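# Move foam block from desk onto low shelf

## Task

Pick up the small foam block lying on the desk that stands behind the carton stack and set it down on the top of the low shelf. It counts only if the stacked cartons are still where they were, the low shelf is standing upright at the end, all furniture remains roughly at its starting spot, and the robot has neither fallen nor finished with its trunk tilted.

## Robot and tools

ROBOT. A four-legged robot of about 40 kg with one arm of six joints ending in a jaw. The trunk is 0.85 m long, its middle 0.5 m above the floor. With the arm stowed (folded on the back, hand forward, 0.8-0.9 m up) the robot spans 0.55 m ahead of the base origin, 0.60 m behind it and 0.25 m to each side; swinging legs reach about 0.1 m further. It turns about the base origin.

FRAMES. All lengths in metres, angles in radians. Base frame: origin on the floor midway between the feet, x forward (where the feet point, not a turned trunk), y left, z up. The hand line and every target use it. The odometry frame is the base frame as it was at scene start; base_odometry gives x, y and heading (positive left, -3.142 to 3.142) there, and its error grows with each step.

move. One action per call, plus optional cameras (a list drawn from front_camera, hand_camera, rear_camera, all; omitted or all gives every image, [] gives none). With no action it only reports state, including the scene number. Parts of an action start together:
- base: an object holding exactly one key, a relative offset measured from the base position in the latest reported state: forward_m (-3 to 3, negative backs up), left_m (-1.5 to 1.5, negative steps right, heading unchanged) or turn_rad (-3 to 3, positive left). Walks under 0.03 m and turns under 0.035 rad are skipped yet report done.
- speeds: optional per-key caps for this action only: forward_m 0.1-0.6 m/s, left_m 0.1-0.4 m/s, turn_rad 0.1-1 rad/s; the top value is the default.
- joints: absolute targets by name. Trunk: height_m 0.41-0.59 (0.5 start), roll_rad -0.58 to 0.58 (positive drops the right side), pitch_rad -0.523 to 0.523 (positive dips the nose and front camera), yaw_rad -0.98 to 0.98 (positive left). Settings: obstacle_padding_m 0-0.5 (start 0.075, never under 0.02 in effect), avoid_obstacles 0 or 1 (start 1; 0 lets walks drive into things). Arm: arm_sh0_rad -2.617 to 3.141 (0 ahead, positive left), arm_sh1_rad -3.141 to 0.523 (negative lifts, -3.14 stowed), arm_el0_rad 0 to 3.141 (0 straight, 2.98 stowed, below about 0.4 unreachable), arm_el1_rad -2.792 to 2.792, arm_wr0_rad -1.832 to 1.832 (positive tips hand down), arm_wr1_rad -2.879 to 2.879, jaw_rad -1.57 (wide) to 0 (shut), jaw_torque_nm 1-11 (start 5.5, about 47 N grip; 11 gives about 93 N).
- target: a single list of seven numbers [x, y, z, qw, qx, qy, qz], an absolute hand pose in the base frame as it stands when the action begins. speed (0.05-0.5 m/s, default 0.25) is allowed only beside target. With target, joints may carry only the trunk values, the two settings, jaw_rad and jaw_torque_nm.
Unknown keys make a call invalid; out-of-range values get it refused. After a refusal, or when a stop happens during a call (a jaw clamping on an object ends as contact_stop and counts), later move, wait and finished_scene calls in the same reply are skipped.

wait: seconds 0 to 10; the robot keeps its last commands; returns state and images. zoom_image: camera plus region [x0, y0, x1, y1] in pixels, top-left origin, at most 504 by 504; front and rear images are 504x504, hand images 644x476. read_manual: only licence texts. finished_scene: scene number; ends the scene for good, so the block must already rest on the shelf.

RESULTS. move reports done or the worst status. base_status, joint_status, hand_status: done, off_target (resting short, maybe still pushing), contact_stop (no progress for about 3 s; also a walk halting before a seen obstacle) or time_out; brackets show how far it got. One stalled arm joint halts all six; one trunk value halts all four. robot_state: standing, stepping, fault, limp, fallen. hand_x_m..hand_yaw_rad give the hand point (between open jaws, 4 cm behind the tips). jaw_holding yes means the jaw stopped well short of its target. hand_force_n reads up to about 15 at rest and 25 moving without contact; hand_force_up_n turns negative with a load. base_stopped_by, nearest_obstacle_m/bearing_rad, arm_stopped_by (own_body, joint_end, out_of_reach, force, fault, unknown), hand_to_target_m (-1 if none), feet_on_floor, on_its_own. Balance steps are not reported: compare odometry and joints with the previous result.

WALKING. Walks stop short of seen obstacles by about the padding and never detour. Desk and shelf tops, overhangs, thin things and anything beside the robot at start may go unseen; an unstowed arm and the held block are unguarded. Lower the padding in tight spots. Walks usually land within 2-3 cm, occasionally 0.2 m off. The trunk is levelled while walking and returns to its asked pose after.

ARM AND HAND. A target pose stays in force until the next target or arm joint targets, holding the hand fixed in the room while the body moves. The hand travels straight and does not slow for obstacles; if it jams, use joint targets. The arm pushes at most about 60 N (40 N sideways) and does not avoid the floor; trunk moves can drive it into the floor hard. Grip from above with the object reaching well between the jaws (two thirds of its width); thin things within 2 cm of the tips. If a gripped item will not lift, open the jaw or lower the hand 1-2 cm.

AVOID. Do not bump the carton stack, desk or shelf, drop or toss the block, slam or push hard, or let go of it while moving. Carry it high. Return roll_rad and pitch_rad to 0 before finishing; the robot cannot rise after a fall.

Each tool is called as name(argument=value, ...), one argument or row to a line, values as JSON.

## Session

move(
)

move(
  base={"turn_rad": 1.57},
)

Scene clock: 0.00 s.
base_odometry: x=-0.001 y=+0.000 heading=+0.000
base_status: not commanded
joint_positions: height_m=+0.499 roll_rad=-0.008 pitch_rad=+0.002 yaw_rad=+0.001 obstacle_padding_m=+0.075 avoid_obstacles=+1.000 arm_sh0_rad=+0.000 arm_sh1_rad=-3.140 arm_el0_rad=+2.981 arm_el1_rad=+0.000 arm_wr0_rad=+0.000 arm_wr1_rad=+0.000 jaw_rad=-0.001 jaw_torque_nm=+5.500
joint_status: not commanded
robot_state: standing
hand_x_m: 0.501
hand_y_m: 0.006
hand_z_m: 0.855
hand_roll_rad: -0.009
hand_pitch_rad: -0.156
hand_yaw_rad: 0.000
jaw_holding: no
hand_force_n: 8
hand_force_up_n: 3
base_stopped_by: nothing
nearest_obstacle_m: 9.00
nearest_obstacle_bearing_rad: 0.00
arm_stopped_by: nothing
hand_to_target_m: -1.000
feet_on_floor: stepping
hand: x=+0.5012 y=+0.0062 z=+0.8551 quat_wxyz=(+0.997, -0.005, -0.078, +0.000) (m; base frame)
hand_status: not commanded
pictures: front_camera, hand_camera, rear_camera

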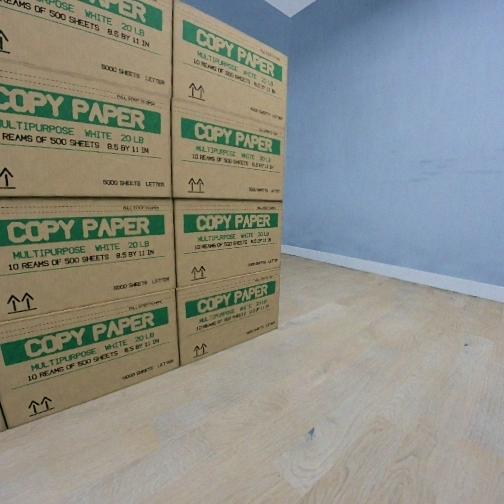

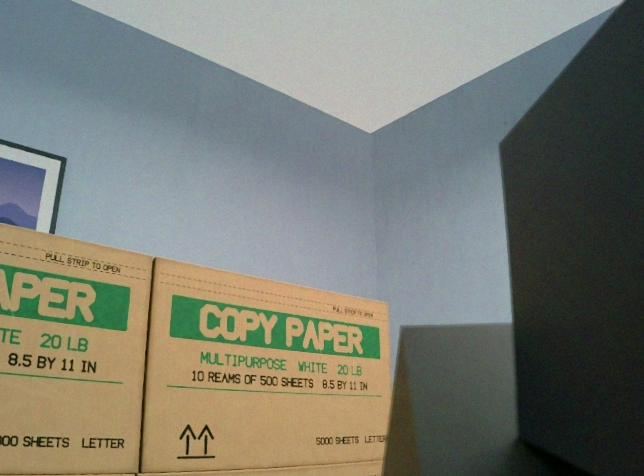

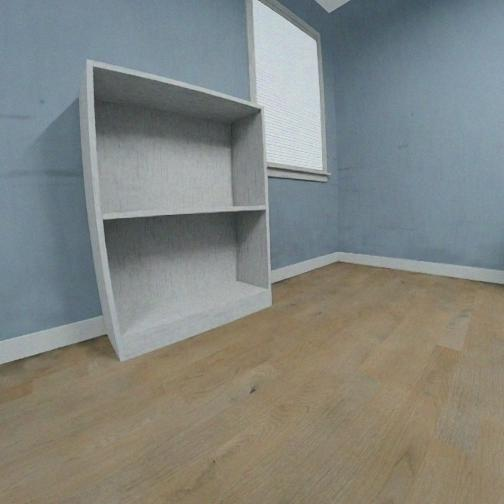

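Scene clock: 3.67 s.
move: done
base_odometry: x=+0.000 y=-0.002 heading=+1.575
base_status: done
joint_positions: height_m=+0.498 roll_rad=+0.003 pitch_rad=+0.013 yaw_rad=-0.012 obstacle_padding_m=+0.075 avoid_obstacles=+1.000 arm_sh0_rad=+0.000 arm_sh1_rad=-3.139 arm_el0_rad=+2.978 arm_el1_rad=+0.000 arm_wr0_rad=+0.001 arm_wr1_rad=+0.000 jaw_rad=-0.001 jaw_torque_nm=+5.500
joint_status: not commanded
robot_state: standing
hand_x_m: 0.502
hand_y_m: -0.005
hand_z_m: 0.849
hand_roll_rad: 0.001
hand_pitch_rad: -0.145
hand_yaw_rad: -0.014
jaw_holding: no
hand_force_n: 4
hand_force_up_n: 2
base_stopped_by: nothing
nearest_obstacle_m: 0.40
nearest_obstacle_bearing_rad: -0.66
arm_stopped_by: nothing
hand_to_target_m: -1.000
feet_on_floor: fl fr hl hr
hand: x=+0.5023 y=-0.0047 z=+0.8495 quat_wxyz=(+0.997, +0.000, -0.073, -0.007) (m; base frame)
hand_status: not commanded
pictures: front_camera, hand_camera, rear_camera

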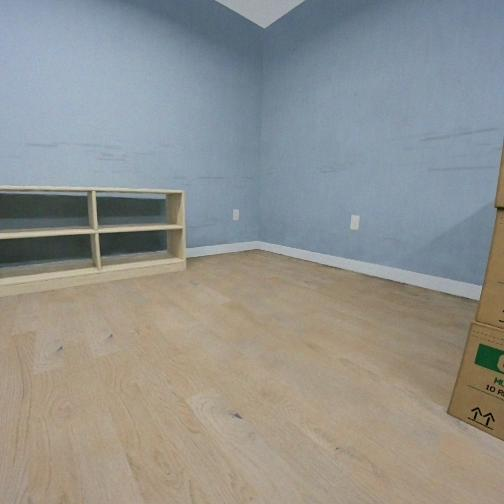

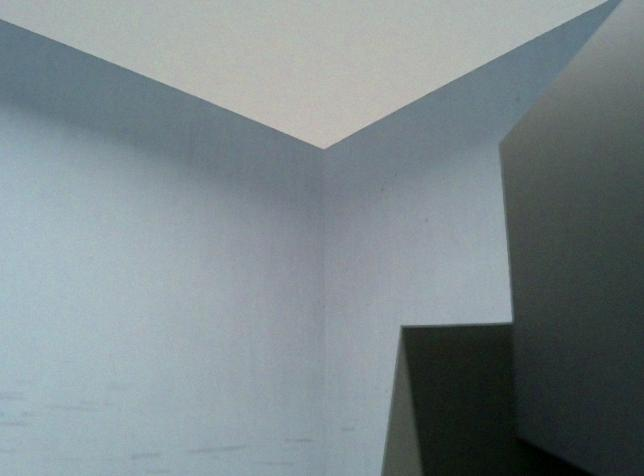

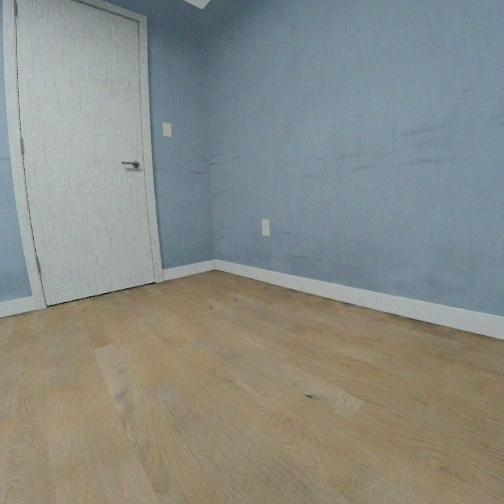

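move(
  base={"turn_rad": -2.465},
  joints={"obstacle_padding_m": 0.04},
  cameras=[],
)

move(
  base={"forward_m": -0.92},
)

Scene clock: 25.27 s.
move: done
base_odometry: x=-0.003 y=-0.002 heading=-0.899
base_status: done
joint_positions: height_m=+0.499 roll_rad=-0.004 pitch_rad=-0.012 yaw_rad=+0.019 obstacle_padding_m=+0.040 avoid_obstacles=+1.000 arm_sh0_rad=-0.003 arm_sh1_rad=-3.139 arm_el0_rad=+2.979 arm_el1_rad=+0.000 arm_wr0_rad=+0.002 arm_wr1_rad=+0.000 jaw_rad=-0.001 jaw_torque_nm=+5.500
joint_status: all done
robot_state: standing
hand_x_m: 0.500
hand_y_m: 0.010
hand_z_m: 0.863
hand_roll_rad: -0.006
hand_pitch_rad: -0.169
hand_yaw_rad: 0.015
jaw_holding: no
hand_force_n: 4
hand_force_up_n: 2
base_stopped_by: nothing
nearest_obstacle_m: 0.68
nearest_obstacle_bearing_rad: 1.57
arm_stopped_by: nothing
hand_to_target_m: -1.000
feet_on_floor: fl fr hl hr
hand: x=+0.4996 y=+0.0100 z=+0.8627 quat_wxyz=(+0.996, -0.002, -0.084, +0.007) (m; base frame)
hand_status: not commanded
pictures: none
No camera images: "cameras" was empty.

Scene clock: 28.93 s.
move: done
base_odometry: x=-0.574 y=+0.717 heading=-0.900
base_status: done
joint_positions: height_m=+0.499 roll_rad=-0.005 pitch_rad=-0.002 yaw_rad=+0.001 obstacle_padding_m=+0.040 avoid_obstacles=+1.000 arm_sh0_rad=-0.001 arm_sh1_rad=-3.138 arm_el0_rad=+2.978 arm_el1_rad=+0.000 arm_wr0_rad=+0.002 arm_wr1_rad=+0.000 jaw_rad=-0.001 jaw_torque_nm=+5.500
joint_status: not commanded
robot_state: standing
hand_x_m: 0.501
hand_y_m: 0.002
hand_z_m: 0.858
hand_roll_rad: -0.007
hand_pitch_rad: -0.159
hand_yaw_rad: -0.001
jaw_holding: no
hand_force_n: 5
hand_force_up_n: 2
base_stopped_by: nothing
nearest_obstacle_m: 0.52
nearest_obstacle_bearing_rad: -3.00
arm_stopped_by: nothing
hand_to_target_m: -1.000
feet_on_floor: fl fr hl hr
hand: x=+0.5014 y=+0.0022 z=+0.8576 quat_wxyz=(+0.997, -0.004, -0.079, -0.001) (m; base frame)
hand_status: not commanded
pictures: front_camera, hand_camera, rear_camera

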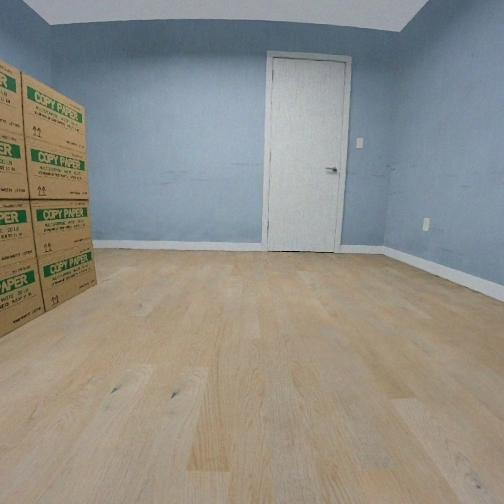

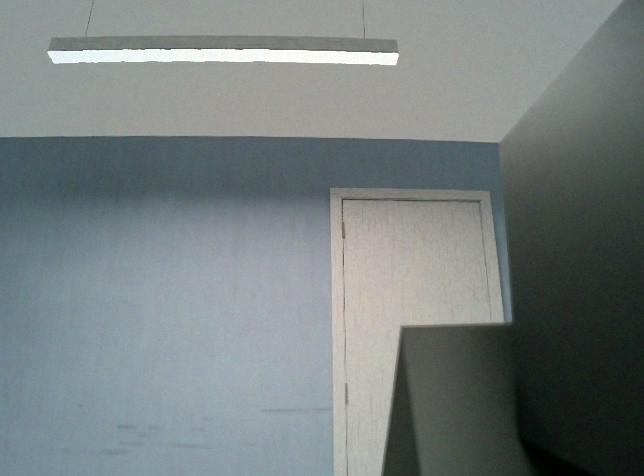

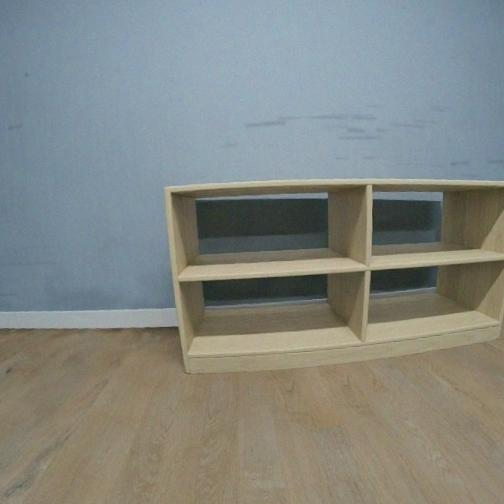

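move(
  base={"left_m": 1.48},
  joints={"arm_sh0_rad": 0.1, "arm_sh1_rad": -2.4, "arm_el0_rad": 2.0, "arm_wr0_rad": 0.85, "jaw_rad": -1.1},
)

Scene clock: 42.40 s.
move: done
base_odometry: x=+0.578 y=+1.636 heading=-0.904
base_status: done
joint_positions: height_m=+0.499 roll_rad=-0.014 pitch_rad=+0.003 yaw_rad=+0.013 obstacle_padding_m=+0.040 avoid_obstacles=+1.000 arm_sh0_rad=+0.108 arm_sh1_rad=-2.401 arm_el0_rad=+1.999 arm_el1_rad=+0.001 arm_wr0_rad=+0.850 arm_wr1_rad=-0.005 jaw_rad=-1.101 jaw_torque_nm=+5.500
joint_status: all done
robot_state: standing
hand_x_m: 0.520
hand_y_m: 0.039
hand_z_m: 1.055
hand_roll_rad: -0.021
hand_pitch_rad: 0.454
hand_yaw_rad: 0.112
jaw_holding: no
hand_force_n: 2
hand_force_up_n: 0
base_stopped_by: unknown
nearest_obstacle_m: -0.05
nearest_obstacle_bearing_rad: -0.41
arm_stopped_by: force
hand_to_target_m: -1.000
feet_on_floor: fl fr hl hr
hand: x=+0.5199 y=+0.0388 z=+1.0551 quat_wxyz=(+0.973, -0.023, +0.224, +0.057) (m; base frame)
hand_status: not commanded
pictures: front_camera, hand_camera, rear_camera

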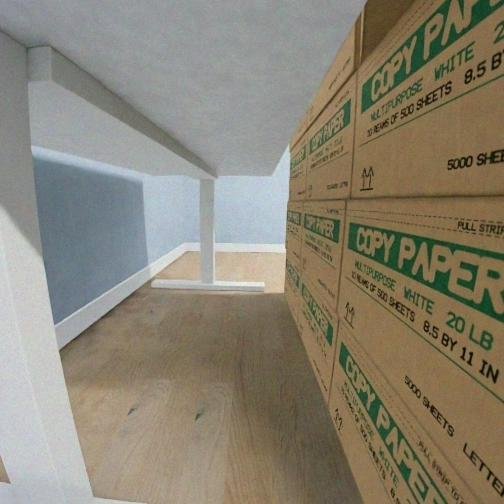

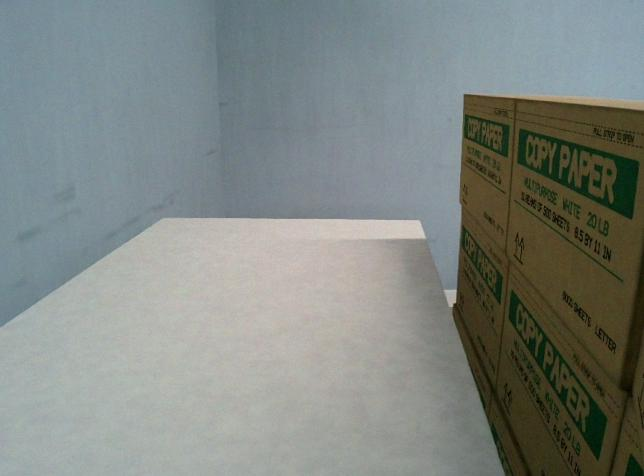

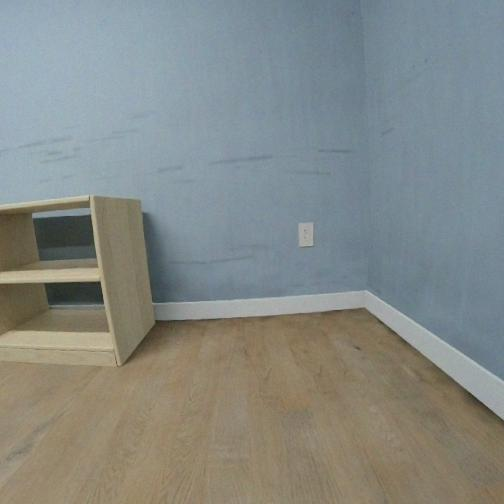

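zoom_image(
  camera="front_camera",
  region=[260, 0, 504, 244],
)

zoom_image(
  camera="hand_camera",
  region=[400, 60, 644, 476],
)

Scaled by 2.066.

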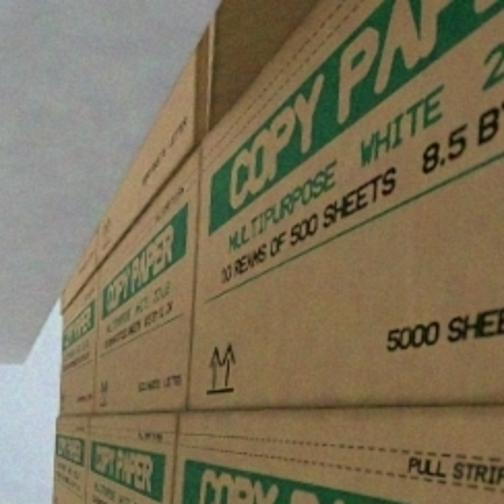

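Scaled by 1.212 from the camera's 644x476 image, which has a finer 1840x1360 frame.

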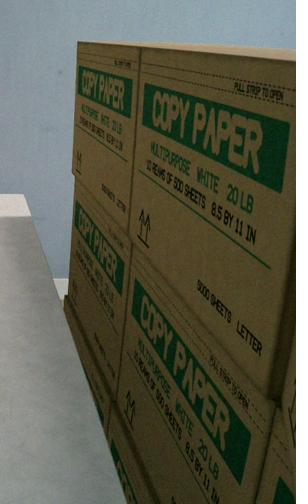

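move(
  joints={"arm_sh0_rad": 0.1, "arm_sh1_rad": -2.0, "arm_el0_rad": 1.2, "arm_wr0_rad": 1.4},
  cameras=["hand_camera"],
)

move(
  joints={"arm_sh0_rad": -0.7},
  cameras=["hand_camera","front_camera"],
)

Scene clock: 52.97 s.
move: done
base_odometry: x=+0.578 y=+1.637 heading=-0.904
base_status: not commanded
joint_positions: height_m=+0.499 roll_rad=-0.008 pitch_rad=-0.001 yaw_rad=+0.013 obstacle_padding_m=+0.040 avoid_obstacles=+1.000 arm_sh0_rad=+0.108 arm_sh1_rad=-2.006 arm_el0_rad=+1.213 arm_el1_rad=+0.001 arm_wr0_rad=+1.395 arm_wr1_rad=-0.005 jaw_rad=-1.101 jaw_torque_nm=+5.500
joint_status: all done
robot_state: standing
hand_x_m: 0.495
hand_y_m: 0.036
hand_z_m: 1.223
hand_roll_rad: -0.016
hand_pitch_rad: 0.603
hand_yaw_rad: 0.113
jaw_holding: no
hand_force_n: 1
hand_force_up_n: 0
base_stopped_by: unknown
nearest_obstacle_m: -0.05
nearest_obstacle_bearing_rad: -0.41
arm_stopped_by: nothing
hand_to_target_m: -1.000
feet_on_floor: fl fr hl hr
hand: x=+0.4949 y=+0.0359 z=+1.2231 quat_wxyz=(+0.953, -0.024, +0.296, +0.056) (m; base frame)
hand_status: not commanded
pictures: hand_camera

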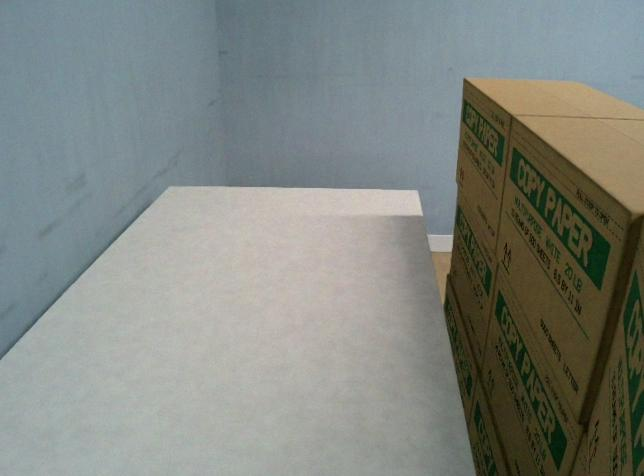

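Scene clock: 54.63 s.
move: done
base_odometry: x=+0.578 y=+1.637 heading=-0.904
base_status: not commanded
joint_positions: height_m=+0.499 roll_rad=-0.008 pitch_rad=-0.001 yaw_rad=+0.012 obstacle_padding_m=+0.040 avoid_obstacles=+1.000 arm_sh0_rad=-0.682 arm_sh1_rad=-2.004 arm_el0_rad=+1.208 arm_el1_rad=+0.001 arm_wr0_rad=+1.395 arm_wr1_rad=-0.005 jaw_rad=-1.101 jaw_torque_nm=+5.500
joint_status: all done
robot_state: standing
hand_x_m: 0.442
hand_y_m: -0.146
hand_z_m: 1.226
hand_roll_rad: -0.012
hand_pitch_rad: 0.594
hand_yaw_rad: -0.675
jaw_holding: no
hand_force_n: 2
hand_force_up_n: 0
base_stopped_by: unknown
nearest_obstacle_m: -0.05
nearest_obstacle_bearing_rad: -0.41
arm_stopped_by: nothing
hand_to_target_m: -1.000
feet_on_floor: fl fr hl hr
hand: x=+0.4423 y=-0.1460 z=+1.2263 quat_wxyz=(+0.903, +0.091, +0.278, -0.315) (m; base frame)
hand_status: not commanded
pictures: front_camera, hand_camera

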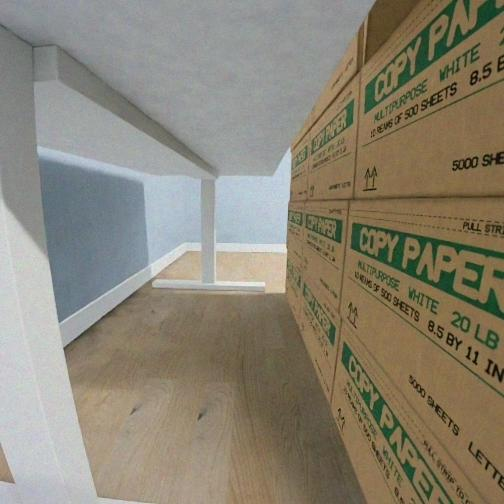

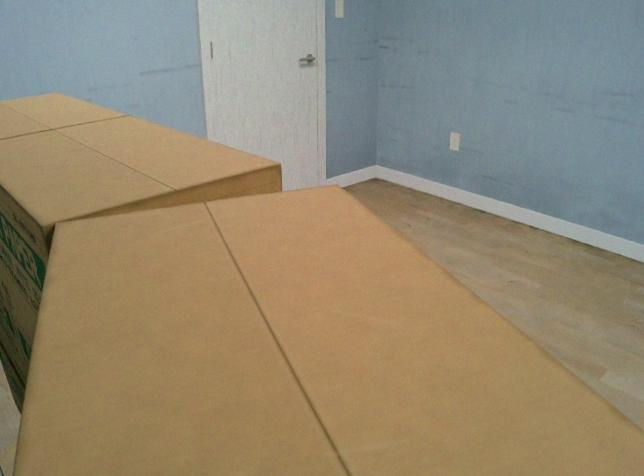

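move(
  joints={"arm_sh0_rad": 0.6, "jaw_rad": 0},
  cameras=["hand_camera"],
)

move(
  target=[0.6, 0.16, 0.98, 0.9987, 0, 0, 0.05],
  cameras=["hand_camera","front_camera"],
)

Scene clock: 90.03 s.
move: done
base_odometry: x=+0.579 y=+1.636 heading=-0.904
base_status: not commanded
joint_positions: height_m=+0.499 roll_rad=-0.007 pitch_rad=-0.001 yaw_rad=+0.013 obstacle_padding_m=+0.040 avoid_obstacles=+1.000 arm_sh0_rad=+0.586 arm_sh1_rad=-2.001 arm_el0_rad=+1.204 arm_el1_rad=+0.001 arm_wr0_rad=+1.395 arm_wr1_rad=-0.005 jaw_rad=-0.001 jaw_torque_nm=+5.500
joint_status: all done
robot_state: standing
hand_x_m: 0.454
hand_y_m: 0.145
hand_z_m: 1.225
hand_roll_rad: -0.014
hand_pitch_rad: 0.602
hand_yaw_rad: 0.591
jaw_holding: no
hand_force_n: 3
hand_force_up_n: 1
base_stopped_by: unknown
nearest_obstacle_m: -0.05
nearest_obstacle_bearing_rad: -0.41
arm_stopped_by: nothing
hand_to_target_m: -1.000
feet_on_floor: fl fr hl hr
hand: x=+0.4541 y=+0.1453 z=+1.2248 quat_wxyz=(+0.913, -0.093, +0.282, +0.280) (m; base frame)
hand_status: not commanded
pictures: hand_camera

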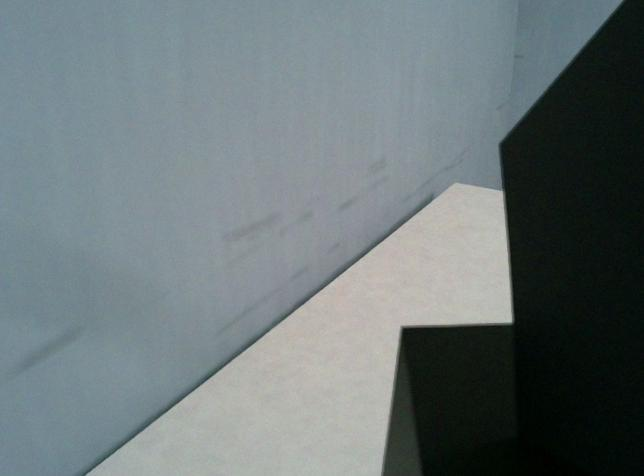

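Scene clock: 93.50 s.
move: done
base_odometry: x=+0.578 y=+1.636 heading=-0.904
base_status: not commanded
joint_positions: height_m=+0.499 roll_rad=-0.008 pitch_rad=-0.002 yaw_rad=+0.013 obstacle_padding_m=+0.040 avoid_obstacles=+1.000 arm_sh0_rad=+0.683 arm_sh1_rad=-2.180 arm_el0_rad=+2.319 arm_el1_rad=-1.762 arm_wr0_rad=+0.611 arm_wr1_rad=+1.815 jaw_rad=-0.001 jaw_torque_nm=+5.500
joint_status: not commanded
robot_state: standing
hand_x_m: 0.601
hand_y_m: 0.157
hand_z_m: 0.982
hand_roll_rad: -0.001
hand_pitch_rad: 0.003
hand_yaw_rad: 0.094
jaw_holding: no
hand_force_n: 3
hand_force_up_n: 1
base_stopped_by: unknown
nearest_obstacle_m: -0.05
nearest_obstacle_bearing_rad: -0.41
arm_stopped_by: nothing
hand_to_target_m: 0.004
feet_on_floor: fl fr hl hr
hand: x=+0.6014 y=+0.1572 z=+0.9821 quat_wxyz=(+0.999, -0.001, +0.001, +0.047) (m; base frame)
hand_status: done (0.004 m and 0.4 deg from the pose sent, 0.285 m and 44.4 deg at the start)
pictures: front_camera, hand_camera

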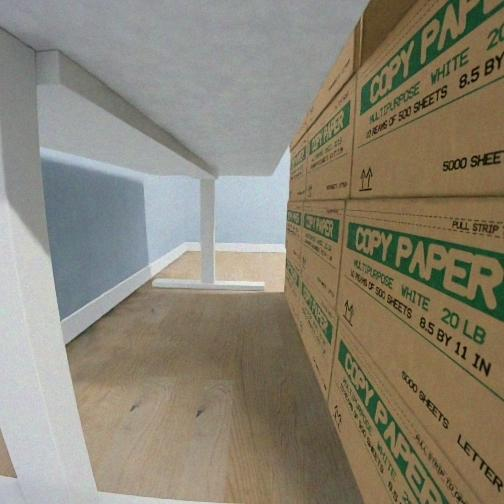

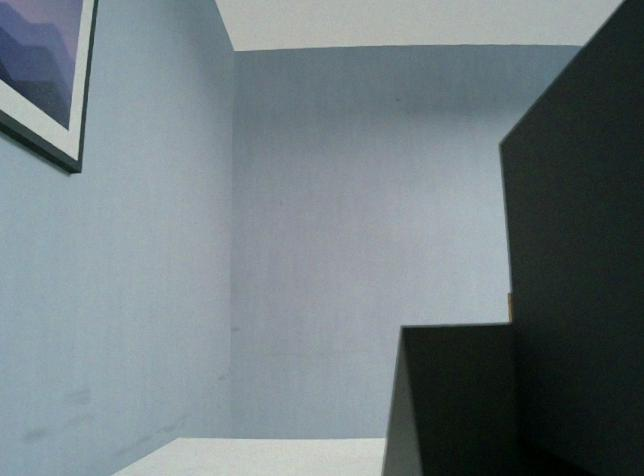

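move(
  target=[0.6, 0.0, 0.98, 0.9987, 0, 0, 0.05],
  speed=0.15,
  cameras=["hand_camera"],
)

move(
  target=[0.6, -0.08, 0.98, 0.9987, 0, 0, 0.05],
  speed=0.06,
  cameras=["hand_camera","front_camera"],
)

Scene clock: 102.43 s.
move: done
base_odometry: x=+0.578 y=+1.636 heading=-0.904
base_status: not commanded
joint_positions: height_m=+0.499 roll_rad=-0.008 pitch_rad=-0.001 yaw_rad=+0.012 obstacle_padding_m=+0.040 avoid_obstacles=+1.000 arm_sh0_rad=-0.155 arm_sh1_rad=-2.365 arm_el0_rad=+2.402 arm_el1_rad=-1.487 arm_wr0_rad=-0.254 arm_wr1_rad=+1.495 jaw_rad=-0.001 jaw_torque_nm=+5.500
joint_status: not commanded
robot_state: standing
hand_x_m: 0.603
hand_y_m: 0.003
hand_z_m: 0.982
hand_roll_rad: 0.005
hand_pitch_rad: 0.014
hand_yaw_rad: 0.107
jaw_holding: no
hand_force_n: 4
hand_force_up_n: 2
base_stopped_by: unknown
nearest_obstacle_m: -0.05
nearest_obstacle_bearing_rad: -0.41
arm_stopped_by: nothing
hand_to_target_m: 0.005
feet_on_floor: fl fr hl hr
hand: x=+0.6028 y=+0.0029 z=+0.9819 quat_wxyz=(+0.999, +0.002, +0.007, +0.053) (m; base frame)
hand_status: done (0.005 m and 0.9 deg from the pose sent, 0.157 m and 0.4 deg at the start)
pictures: hand_camera

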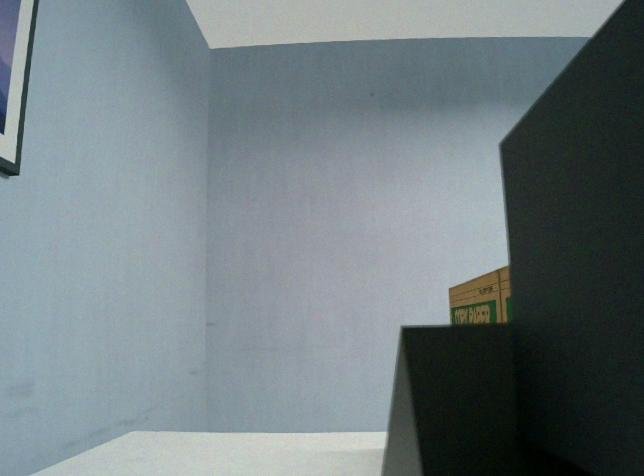

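Scene clock: 107.20 s.
move: contact_stop
base_odometry: x=+0.579 y=+1.636 heading=-0.902
base_status: not commanded
joint_positions: height_m=+0.499 roll_rad=-0.017 pitch_rad=+0.001 yaw_rad=+0.024 obstacle_padding_m=+0.040 avoid_obstacles=+1.000 arm_sh0_rad=-0.498 arm_sh1_rad=-2.359 arm_el0_rad=+2.406 arm_el1_rad=-1.495 arm_wr0_rad=-0.633 arm_wr1_rad=+1.496 jaw_rad=-0.001 jaw_torque_nm=+5.500
joint_status: not commanded
robot_state: standing
hand_x_m: 0.589
hand_y_m: -0.030
hand_z_m: 0.983
hand_roll_rad: -0.005
hand_pitch_rad: -0.004
hand_yaw_rad: 0.154
jaw_holding: no
hand_force_n: 29
hand_force_up_n: 2
base_stopped_by: unknown
nearest_obstacle_m: -0.05
nearest_obstacle_bearing_rad: -0.41
arm_stopped_by: unknown
hand_to_target_m: 0.052
feet_on_floor: fl fr hl hr
hand: x=+0.5887 y=-0.0302 z=+0.9826 quat_wxyz=(+0.997, -0.002, -0.002, +0.077) (m; base frame)
hand_status: contact_stop (0.052 m and 3.2 deg from the pose sent, 0.083 m and 0.9 deg at the start)
pictures: front_camera, hand_camera

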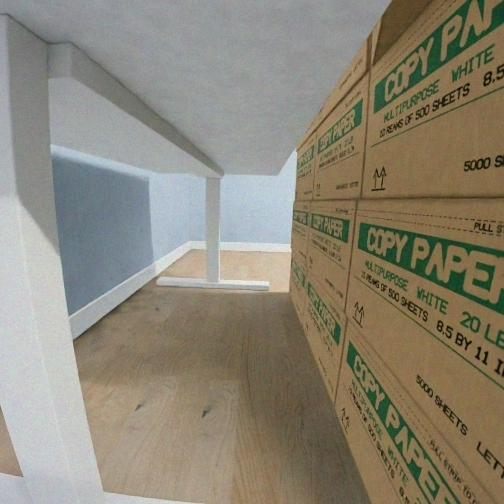

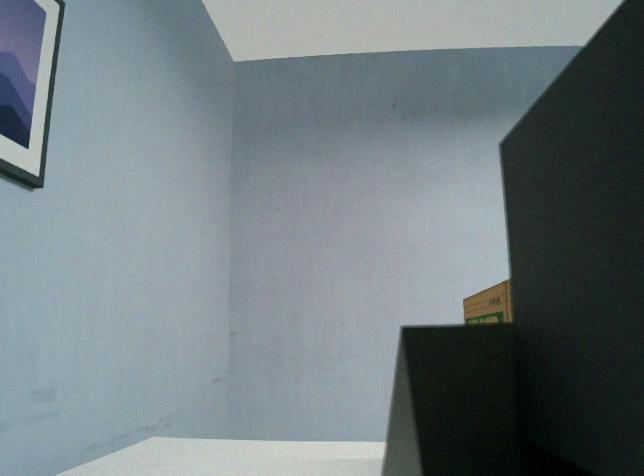

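move(
  target=[0.6, -0.16, 0.98, 0.9987, 0, 0, 0.05],
  speed=0.1,
  cameras=["hand_camera","front_camera"],
)

Scene clock: 124.67 s.
move: contact_stop
base_odometry: x=+0.579 y=+1.636 heading=-0.902
base_status: not commanded
joint_positions: height_m=+0.499 roll_rad=-0.017 pitch_rad=+0.001 yaw_rad=+0.023 obstacle_padding_m=+0.040 avoid_obstacles=+1.000 arm_sh0_rad=-0.510 arm_sh1_rad=-2.358 arm_el0_rad=+2.406 arm_el1_rad=-1.496 arm_wr0_rad=-0.661 arm_wr1_rad=+1.496 jaw_rad=-0.001 jaw_torque_nm=+5.500
joint_status: not commanded
robot_state: standing
hand_x_m: 0.588
hand_y_m: -0.029
hand_z_m: 0.983
hand_roll_rad: -0.005
hand_pitch_rad: -0.005
hand_yaw_rad: 0.169
jaw_holding: no
hand_force_n: 30
hand_force_up_n: 2
base_stopped_by: unknown
nearest_obstacle_m: -0.05
nearest_obstacle_bearing_rad: -0.41
arm_stopped_by: force
hand_to_target_m: 0.131
feet_on_floor: fl fr hl hr
hand: x=+0.5877 y=-0.0295 z=+0.9828 quat_wxyz=(+0.996, -0.002, -0.002, +0.084) (m; base frame)
hand_status: contact_stop (0.131 m and 4.0 deg from the pose sent, 0.130 m and 3.1 deg at the start)
pictures: front_camera, hand_camera

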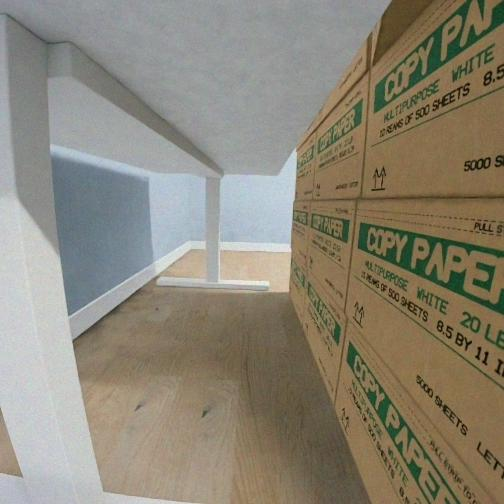

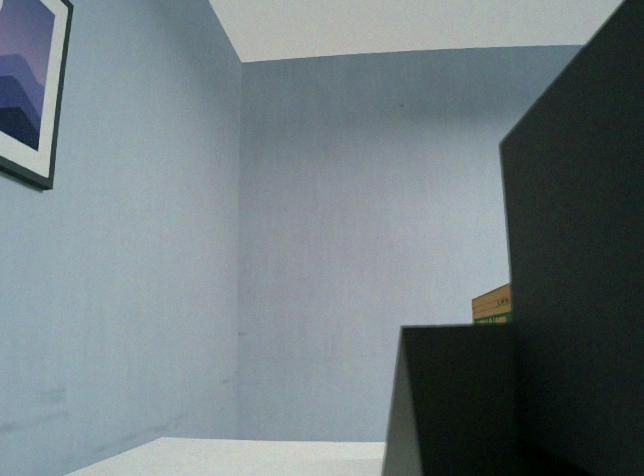

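move(
  target=[0.6, 0.14, 0.98, 0.9987, 0, 0, 0.05],
  speed=0.25,
  cameras=[],
)

move(
  joints={"arm_sh0_rad": 0.75, "arm_sh1_rad": -2.0, "arm_el0_rad": 1.7, "arm_el1_rad": 0, "arm_wr0_rad": 0.4, "arm_wr1_rad": 0},
  cameras=["hand_camera"],
)

move(
  base={"forward_m": -0.12},
  joints={"obstacle_padding_m": 0.02},
  speeds={"forward_m": 0.2},
  cameras=["hand_camera"],
)

Scene clock: 159.20 s.
move: done
base_odometry: x=+0.578 y=+1.636 heading=-0.904
base_status: not commanded
joint_positions: height_m=+0.499 roll_rad=-0.008 pitch_rad=-0.001 yaw_rad=+0.013 obstacle_padding_m=+0.040 avoid_obstacles=+1.000 arm_sh0_rad=+0.611 arm_sh1_rad=-2.250 arm_el0_rad=+2.361 arm_el1_rad=-1.753 arm_wr0_rad=+0.531 arm_wr1_rad=+1.792 jaw_rad=-0.001 jaw_torque_nm=+5.500
joint_status: not commanded
robot_state: standing
hand_x_m: 0.597
hand_y_m: 0.137
hand_z_m: 0.980
hand_roll_rad: -0.001
hand_pitch_rad: 0.002
hand_yaw_rad: 0.099
jaw_holding: no
hand_force_n: 3
hand_force_up_n: 1
base_stopped_by: unknown
nearest_obstacle_m: -0.05
nearest_obstacle_bearing_rad: -0.41
arm_stopped_by: nothing
hand_to_target_m: 0.006
feet_on_floor: fl fr hl hr
hand: x=+0.5971 y=+0.1368 z=+0.9796 quat_wxyz=(+0.999, +0.000, +0.001, +0.049) (m; base frame)
hand_status: done (0.006 m and 0.2 deg from the pose sent, 0.170 m and 4.0 deg at the start)
pictures: none
No camera images: "cameras" was empty.

Scene clock: 161.67 s.
move: done
base_odometry: x=+0.578 y=+1.636 heading=-0.904
base_status: not commanded
joint_positions: height_m=+0.499 roll_rad=-0.007 pitch_rad=-0.002 yaw_rad=+0.013 obstacle_padding_m=+0.040 avoid_obstacles=+1.000 arm_sh0_rad=+0.742 arm_sh1_rad=-2.006 arm_el0_rad=+1.710 arm_el1_rad=-0.005 arm_wr0_rad=+0.404 arm_wr1_rad=+0.008 jaw_rad=-0.001 jaw_torque_nm=+5.500
joint_status: all done
robot_state: standing
hand_x_m: 0.543
hand_y_m: 0.281
hand_z_m: 1.161
hand_roll_rad: -0.006
hand_pitch_rad: 0.112
hand_yaw_rad: 0.749
jaw_holding: no
hand_force_n: 2
hand_force_up_n: -1
base_stopped_by: unknown
nearest_obstacle_m: -0.05
nearest_obstacle_bearing_rad: -0.41
arm_stopped_by: nothing
hand_to_target_m: -1.000
feet_on_floor: fl fr hl hr
hand: x=+0.5434 y=+0.2809 z=+1.1613 quat_wxyz=(+0.929, -0.023, +0.051, +0.366) (m; base frame)
hand_status: not commanded
pictures: hand_camera

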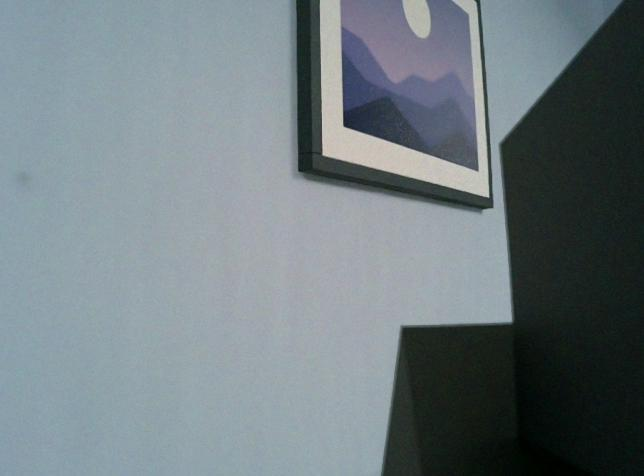

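Scene clock: 163.47 s.
move: done
base_odometry: x=+0.505 y=+1.729 heading=-0.906
base_status: done
joint_positions: height_m=+0.499 roll_rad=-0.010 pitch_rad=-0.007 yaw_rad=+0.004 obstacle_padding_m=+0.020 avoid_obstacles=+1.000 arm_sh0_rad=+0.753 arm_sh1_rad=-2.000 arm_el0_rad=+1.698 arm_el1_rad=-0.002 arm_wr0_rad=+0.402 arm_wr1_rad=+0.007 jaw_rad=-0.001 jaw_torque_nm=+5.500
joint_status: all done
robot_state: standing
hand_x_m: 0.540
hand_y_m: 0.281
hand_z_m: 1.168
hand_roll_rad: -0.009
hand_pitch_rad: 0.102
hand_yaw_rad: 0.754
jaw_holding: no
hand_force_n: 2
hand_force_up_n: 1
base_stopped_by: nothing
nearest_obstacle_m: 0.07
nearest_obstacle_bearing_rad: -0.27
arm_stopped_by: nothing
hand_to_target_m: -1.000
feet_on_floor: fl fr hl hr
hand: x=+0.5396 y=+0.2805 z=+1.1678 quat_wxyz=(+0.929, -0.023, +0.046, +0.368) (m; base frame)
hand_status: not commanded
pictures: hand_camera

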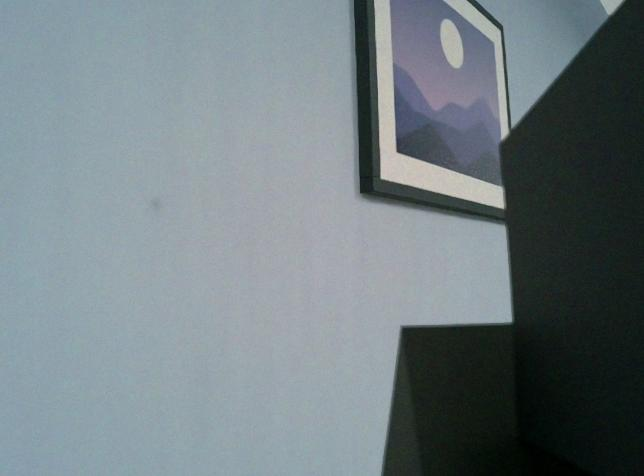

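move(
  joints={"arm_sh0_rad": 0.58, "arm_sh1_rad": -0.8, "arm_el0_rad": 0.9, "arm_el1_rad": 0, "arm_wr0_rad": -0.1, "arm_wr1_rad": 0},
  cameras=["hand_camera"],
)

move(
  base={"left_m": -0.2},
  speeds={"left_m": 0.12},
  cameras=["front_camera","hand_camera"],
)

Scene clock: 170.27 s.
move: done
base_odometry: x=+0.501 y=+1.730 heading=-0.906
base_status: not commanded
joint_positions: height_m=+0.499 roll_rad=-0.008 pitch_rad=-0.005 yaw_rad=+0.001 obstacle_padding_m=+0.020 avoid_obstacles=+1.000 arm_sh0_rad=+0.583 arm_sh1_rad=-0.808 arm_el0_rad=+0.913 arm_el1_rad=-0.002 arm_wr0_rad=-0.095 arm_wr1_rad=+0.007 jaw_rad=-0.001 jaw_torque_nm=+5.500
joint_status: all done
robot_state: standing
hand_x_m: 0.895
hand_y_m: 0.428
hand_z_m: 0.964
hand_roll_rad: -0.007
hand_pitch_rad: 0.011
hand_yaw_rad: 0.583
jaw_holding: no
hand_force_n: 1
hand_force_up_n: 0
base_stopped_by: nothing
nearest_obstacle_m: 0.07
nearest_obstacle_bearing_rad: -0.27
arm_stopped_by: nothing
hand_to_target_m: -1.000
feet_on_floor: fl fr hl hr
hand: x=+0.8952 y=+0.4278 z=+0.9641 quat_wxyz=(+0.958, -0.005, +0.004, +0.287) (m; base frame)
hand_status: not commanded
pictures: hand_camera

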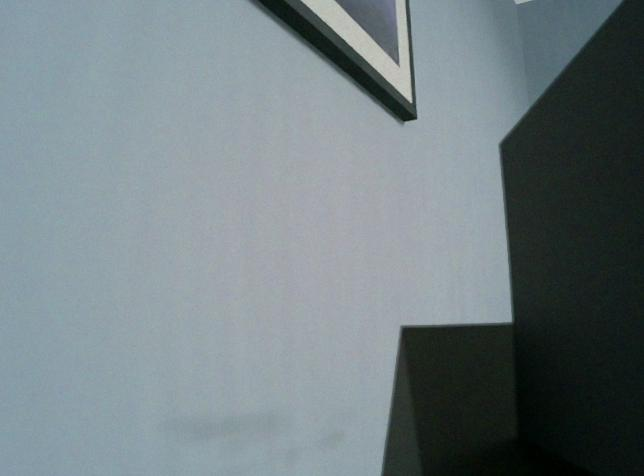

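Scene clock: 172.77 s.
move: done
base_odometry: x=+0.346 y=+1.609 heading=-0.909
base_status: done
joint_positions: height_m=+0.499 roll_rad=+0.001 pitch_rad=-0.007 yaw_rad=+0.000 obstacle_padding_m=+0.020 avoid_obstacles=+1.000 arm_sh0_rad=+0.583 arm_sh1_rad=-0.799 arm_el0_rad=+0.899 arm_el1_rad=-0.002 arm_wr0_rad=-0.099 arm_wr1_rad=+0.006 jaw_rad=-0.001 jaw_torque_nm=+5.500
joint_status: not commanded
robot_state: standing
hand_x_m: 0.895
hand_y_m: 0.427
hand_z_m: 0.971
hand_roll_rad: -0.001
hand_pitch_rad: -0.004
hand_yaw_rad: 0.582
jaw_holding: no
hand_force_n: 7
hand_force_up_n: 0
base_stopped_by: nothing
nearest_obstacle_m: 0.13
nearest_obstacle_bearing_rad: -0.05
arm_stopped_by: nothing
hand_to_target_m: -1.000
feet_on_floor: fl fr hl hr
hand: x=+0.8947 y=+0.4267 z=+0.9714 quat_wxyz=(+0.958, +0.000, -0.002, +0.287) (m; base frame)
hand_status: not commanded
pictures: front_camera, hand_camera

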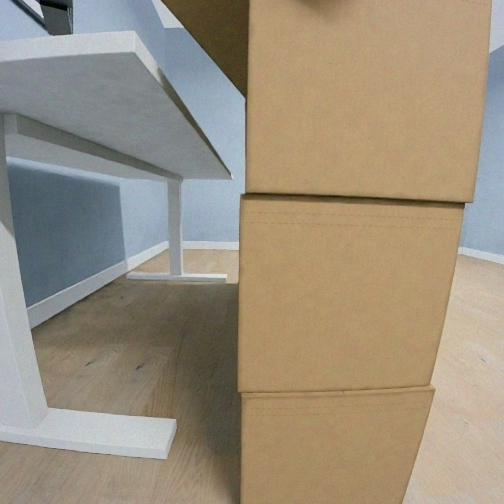

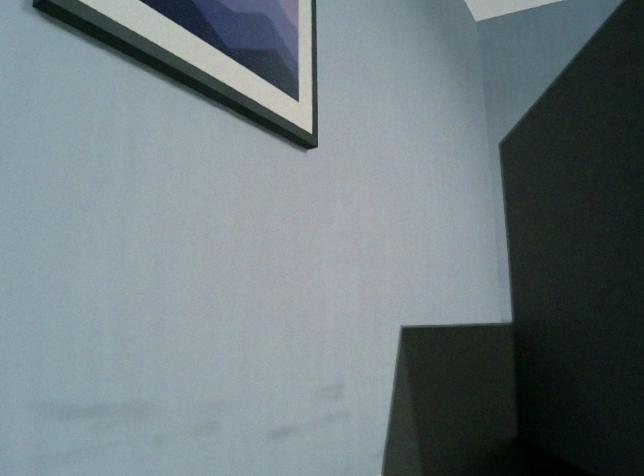

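move(
  joints={"arm_sh0_rad": 0.42},
  cameras=["front_camera"],
)

move(
  joints={"arm_sh0_rad": 0.3},
  cameras=["front_camera"],
)

Scene clock: 178.17 s.
move: done
base_odometry: x=+0.346 y=+1.609 heading=-0.908
base_status: not commanded
joint_positions: height_m=+0.499 roll_rad=-0.005 pitch_rad=-0.006 yaw_rad=+0.001 obstacle_padding_m=+0.020 avoid_obstacles=+1.000 arm_sh0_rad=+0.424 arm_sh1_rad=-0.799 arm_el0_rad=+0.899 arm_el1_rad=-0.002 arm_wr0_rad=-0.099 arm_wr1_rad=+0.006 jaw_rad=-0.001 jaw_torque_nm=+5.500
joint_status: all done
robot_state: standing
hand_x_m: 0.954
hand_y_m: 0.319
hand_z_m: 0.970
hand_roll_rad: -0.004
hand_pitch_rad: -0.002
hand_yaw_rad: 0.424
jaw_holding: no
hand_force_n: 4
hand_force_up_n: 0
base_stopped_by: nothing
nearest_obstacle_m: 0.13
nearest_obstacle_bearing_rad: -0.05
arm_stopped_by: nothing
hand_to_target_m: -1.000
feet_on_floor: fl fr hl hr
hand: x=+0.9539 y=+0.3186 z=+0.9696 quat_wxyz=(+0.978, -0.002, -0.002, +0.210) (m; base frame)
hand_status: not commanded
pictures: front_camera

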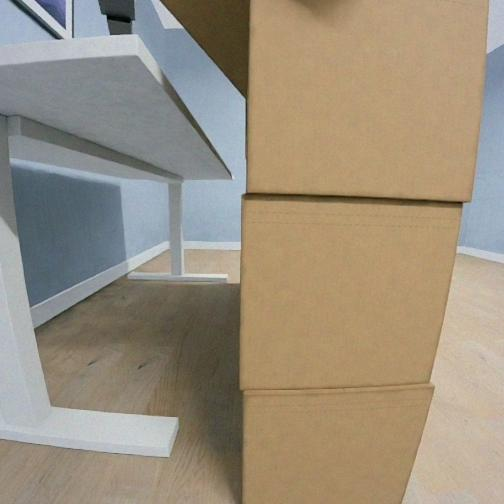

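Scene clock: 182.00 s.
move: contact_stop
base_odometry: x=+0.347 y=+1.610 heading=-0.907
base_status: not commanded
joint_positions: height_m=+0.498 roll_rad=-0.012 pitch_rad=-0.006 yaw_rad=+0.002 obstacle_padding_m=+0.020 avoid_obstacles=+1.000 arm_sh0_rad=+0.359 arm_sh1_rad=-0.800 arm_el0_rad=+0.900 arm_el1_rad=-0.002 arm_wr0_rad=-0.099 arm_wr1_rad=+0.006 jaw_rad=-0.001 jaw_torque_nm=+5.500
joint_status: arm_sh0_rad contact_stop (moved -0.065 of -0.124)
robot_state: standing
hand_x_m: 0.972
hand_y_m: 0.279
hand_z_m: 0.968
hand_roll_rad: -0.011
hand_pitch_rad: -0.001
hand_yaw_rad: 0.360
jaw_holding: no
hand_force_n: 8
hand_force_up_n: 1
base_stopped_by: nothing
nearest_obstacle_m: 0.13
nearest_obstacle_bearing_rad: -0.05
arm_stopped_by: unknown
hand_to_target_m: -1.000
feet_on_floor: fl fr hl hr
hand: x=+0.9716 y=+0.2789 z=+0.9683 quat_wxyz=(+0.984, -0.005, -0.002, +0.179) (m; base frame)
hand_status: not commanded
pictures: front_camera

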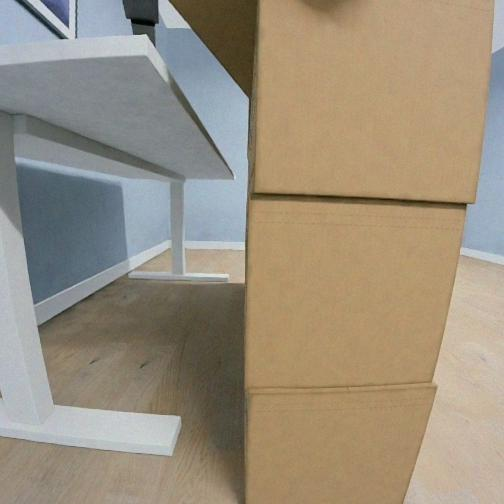

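move(
  joints={"arm_sh0_rad": 0.15},
  cameras=["front_camera"],
)

Scene clock: 189.60 s.
move: contact_stop
base_odometry: x=+0.348 y=+1.610 heading=-0.906
base_status: not commanded
joint_positions: height_m=+0.498 roll_rad=-0.016 pitch_rad=-0.007 yaw_rad=+0.002 obstacle_padding_m=+0.020 avoid_obstacles=+1.000 arm_sh0_rad=+0.236 arm_sh1_rad=-0.820 arm_el0_rad=+0.922 arm_el1_rad=-0.002 arm_wr0_rad=-0.099 arm_wr1_rad=+0.006 jaw_rad=-0.001 jaw_torque_nm=+5.500
joint_status: arm_sh0_rad contact_stop (moved -0.123 of -0.209)
robot_state: standing
hand_x_m: 0.994
hand_y_m: 0.190
hand_z_m: 0.971
hand_roll_rad: -0.014
hand_pitch_rad: 0.001
hand_yaw_rad: 0.237
jaw_holding: no
hand_force_n: 11
hand_force_up_n: 0
base_stopped_by: nothing
nearest_obstacle_m: 0.13
nearest_obstacle_bearing_rad: -0.05
arm_stopped_by: unknown
hand_to_target_m: -1.000
feet_on_floor: fl fr hl hr
hand: x=+0.9938 y=+0.1900 z=+0.9713 quat_wxyz=(+0.993, -0.007, +0.000, +0.118) (m; base frame)
hand_status: not commanded
pictures: front_camera

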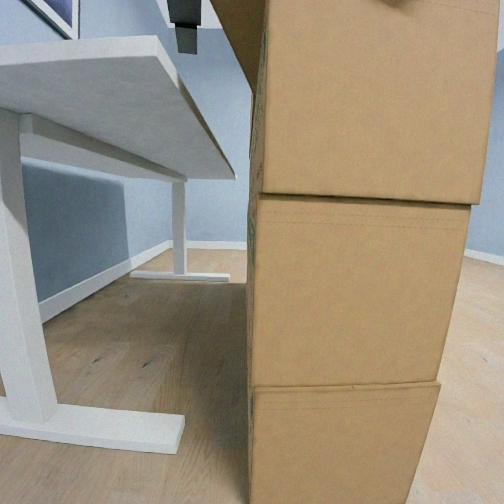

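move(
  joints={"arm_sh0_rad": 0.05},
  cameras=["front_camera"],
)

Scene clock: 196.37 s.
move: contact_stop
base_odometry: x=+0.348 y=+1.610 heading=-0.904
base_status: not commanded
joint_positions: height_m=+0.498 roll_rad=-0.014 pitch_rad=-0.006 yaw_rad=+0.003 obstacle_padding_m=+0.020 avoid_obstacles=+1.000 arm_sh0_rad=+0.105 arm_sh1_rad=-0.833 arm_el0_rad=+0.936 arm_el1_rad=-0.001 arm_wr0_rad=-0.099 arm_wr1_rad=+0.006 jaw_rad=-0.001 jaw_torque_nm=+5.500
joint_status: arm_sh0_rad contact_stop (moved -0.131 of -0.186)
robot_state: standing
hand_x_m: 1.010
hand_y_m: 0.089
hand_z_m: 0.976
hand_roll_rad: -0.010
hand_pitch_rad: 0.000
hand_yaw_rad: 0.106
jaw_holding: no
hand_force_n: 7
hand_force_up_n: 1
base_stopped_by: nothing
nearest_obstacle_m: 0.13
nearest_obstacle_bearing_rad: -0.05
arm_stopped_by: unknown
hand_to_target_m: -1.000
feet_on_floor: fl fr hl hr
hand: x=+1.0104 y=+0.0891 z=+0.9756 quat_wxyz=(+0.999, -0.005, +0.000, +0.053) (m; base frame)
hand_status: not commanded
pictures: front_camera

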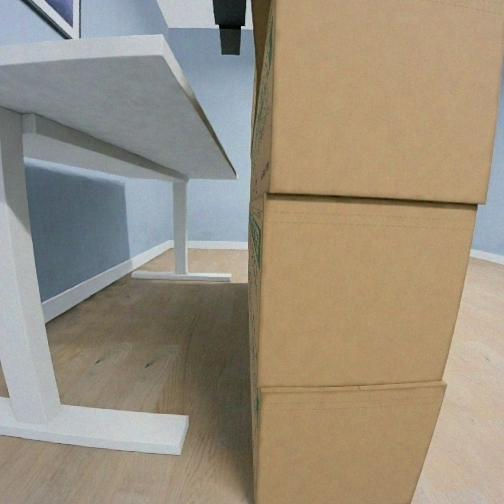

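zoom_image(
  camera="front_camera",
  region=[200, 0, 350, 150],
)

Scaled by 3.360.

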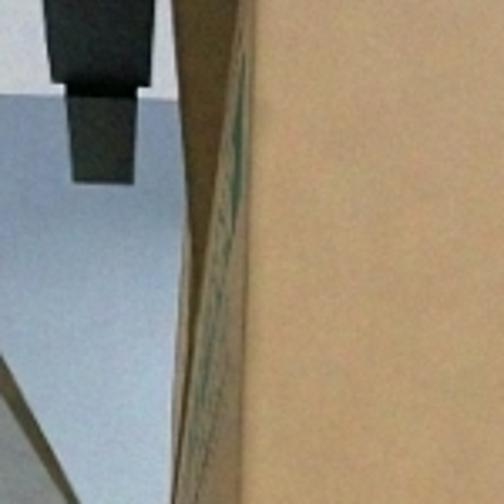

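move(
  joints={"arm_sh0_rad": -0.01},
  cameras=["front_camera"],
)

zoom_image(
  camera="front_camera",
  region=[200, 0, 350, 150],
)

Scene clock: 206.47 s.
move: contact_stop
base_odometry: x=+0.348 y=+1.610 heading=-0.904
base_status: not commanded
joint_positions: height_m=+0.498 roll_rad=-0.014 pitch_rad=-0.006 yaw_rad=+0.002 obstacle_padding_m=+0.020 avoid_obstacles=+1.000 arm_sh0_rad=+0.078 arm_sh1_rad=-0.837 arm_el0_rad=+0.942 arm_el1_rad=-0.001 arm_wr0_rad=-0.099 arm_wr1_rad=+0.006 jaw_rad=-0.001 jaw_torque_nm=+5.500
joint_status: arm_sh0_rad contact_stop (moved -0.027 of -0.115)
robot_state: standing
hand_x_m: 1.010
hand_y_m: 0.069
hand_z_m: 0.976
hand_roll_rad: -0.011
hand_pitch_rad: 0.001
hand_yaw_rad: 0.079
jaw_holding: no
hand_force_n: 8
hand_force_up_n: 0
base_stopped_by: nothing
nearest_obstacle_m: 0.13
nearest_obstacle_bearing_rad: -0.05
arm_stopped_by: unknown
hand_to_target_m: -1.000
feet_on_floor: fl fr hl hr
hand: x=+1.0105 y=+0.0691 z=+0.9755 quat_wxyz=(+0.999, -0.006, +0.000, +0.039) (m; base frame)
hand_status: not commanded
pictures: front_camera

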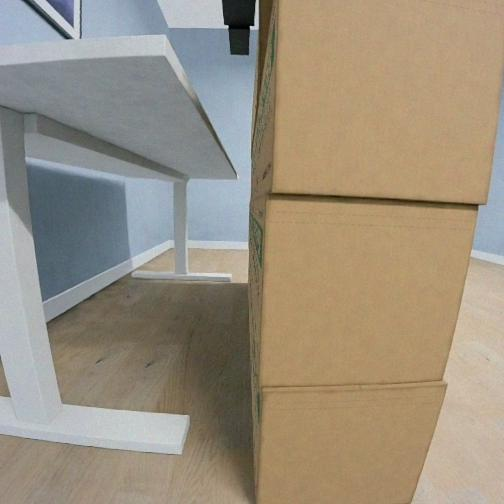

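Scaled by 3.360.

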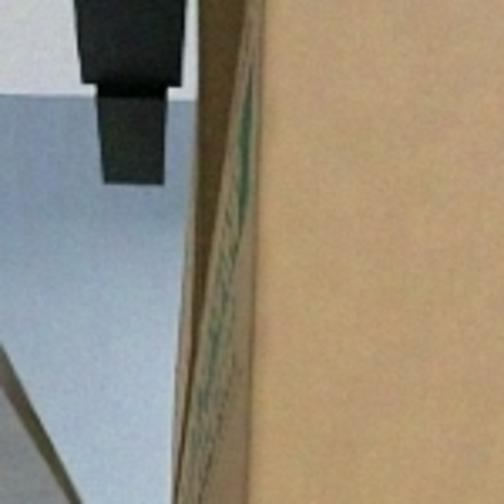

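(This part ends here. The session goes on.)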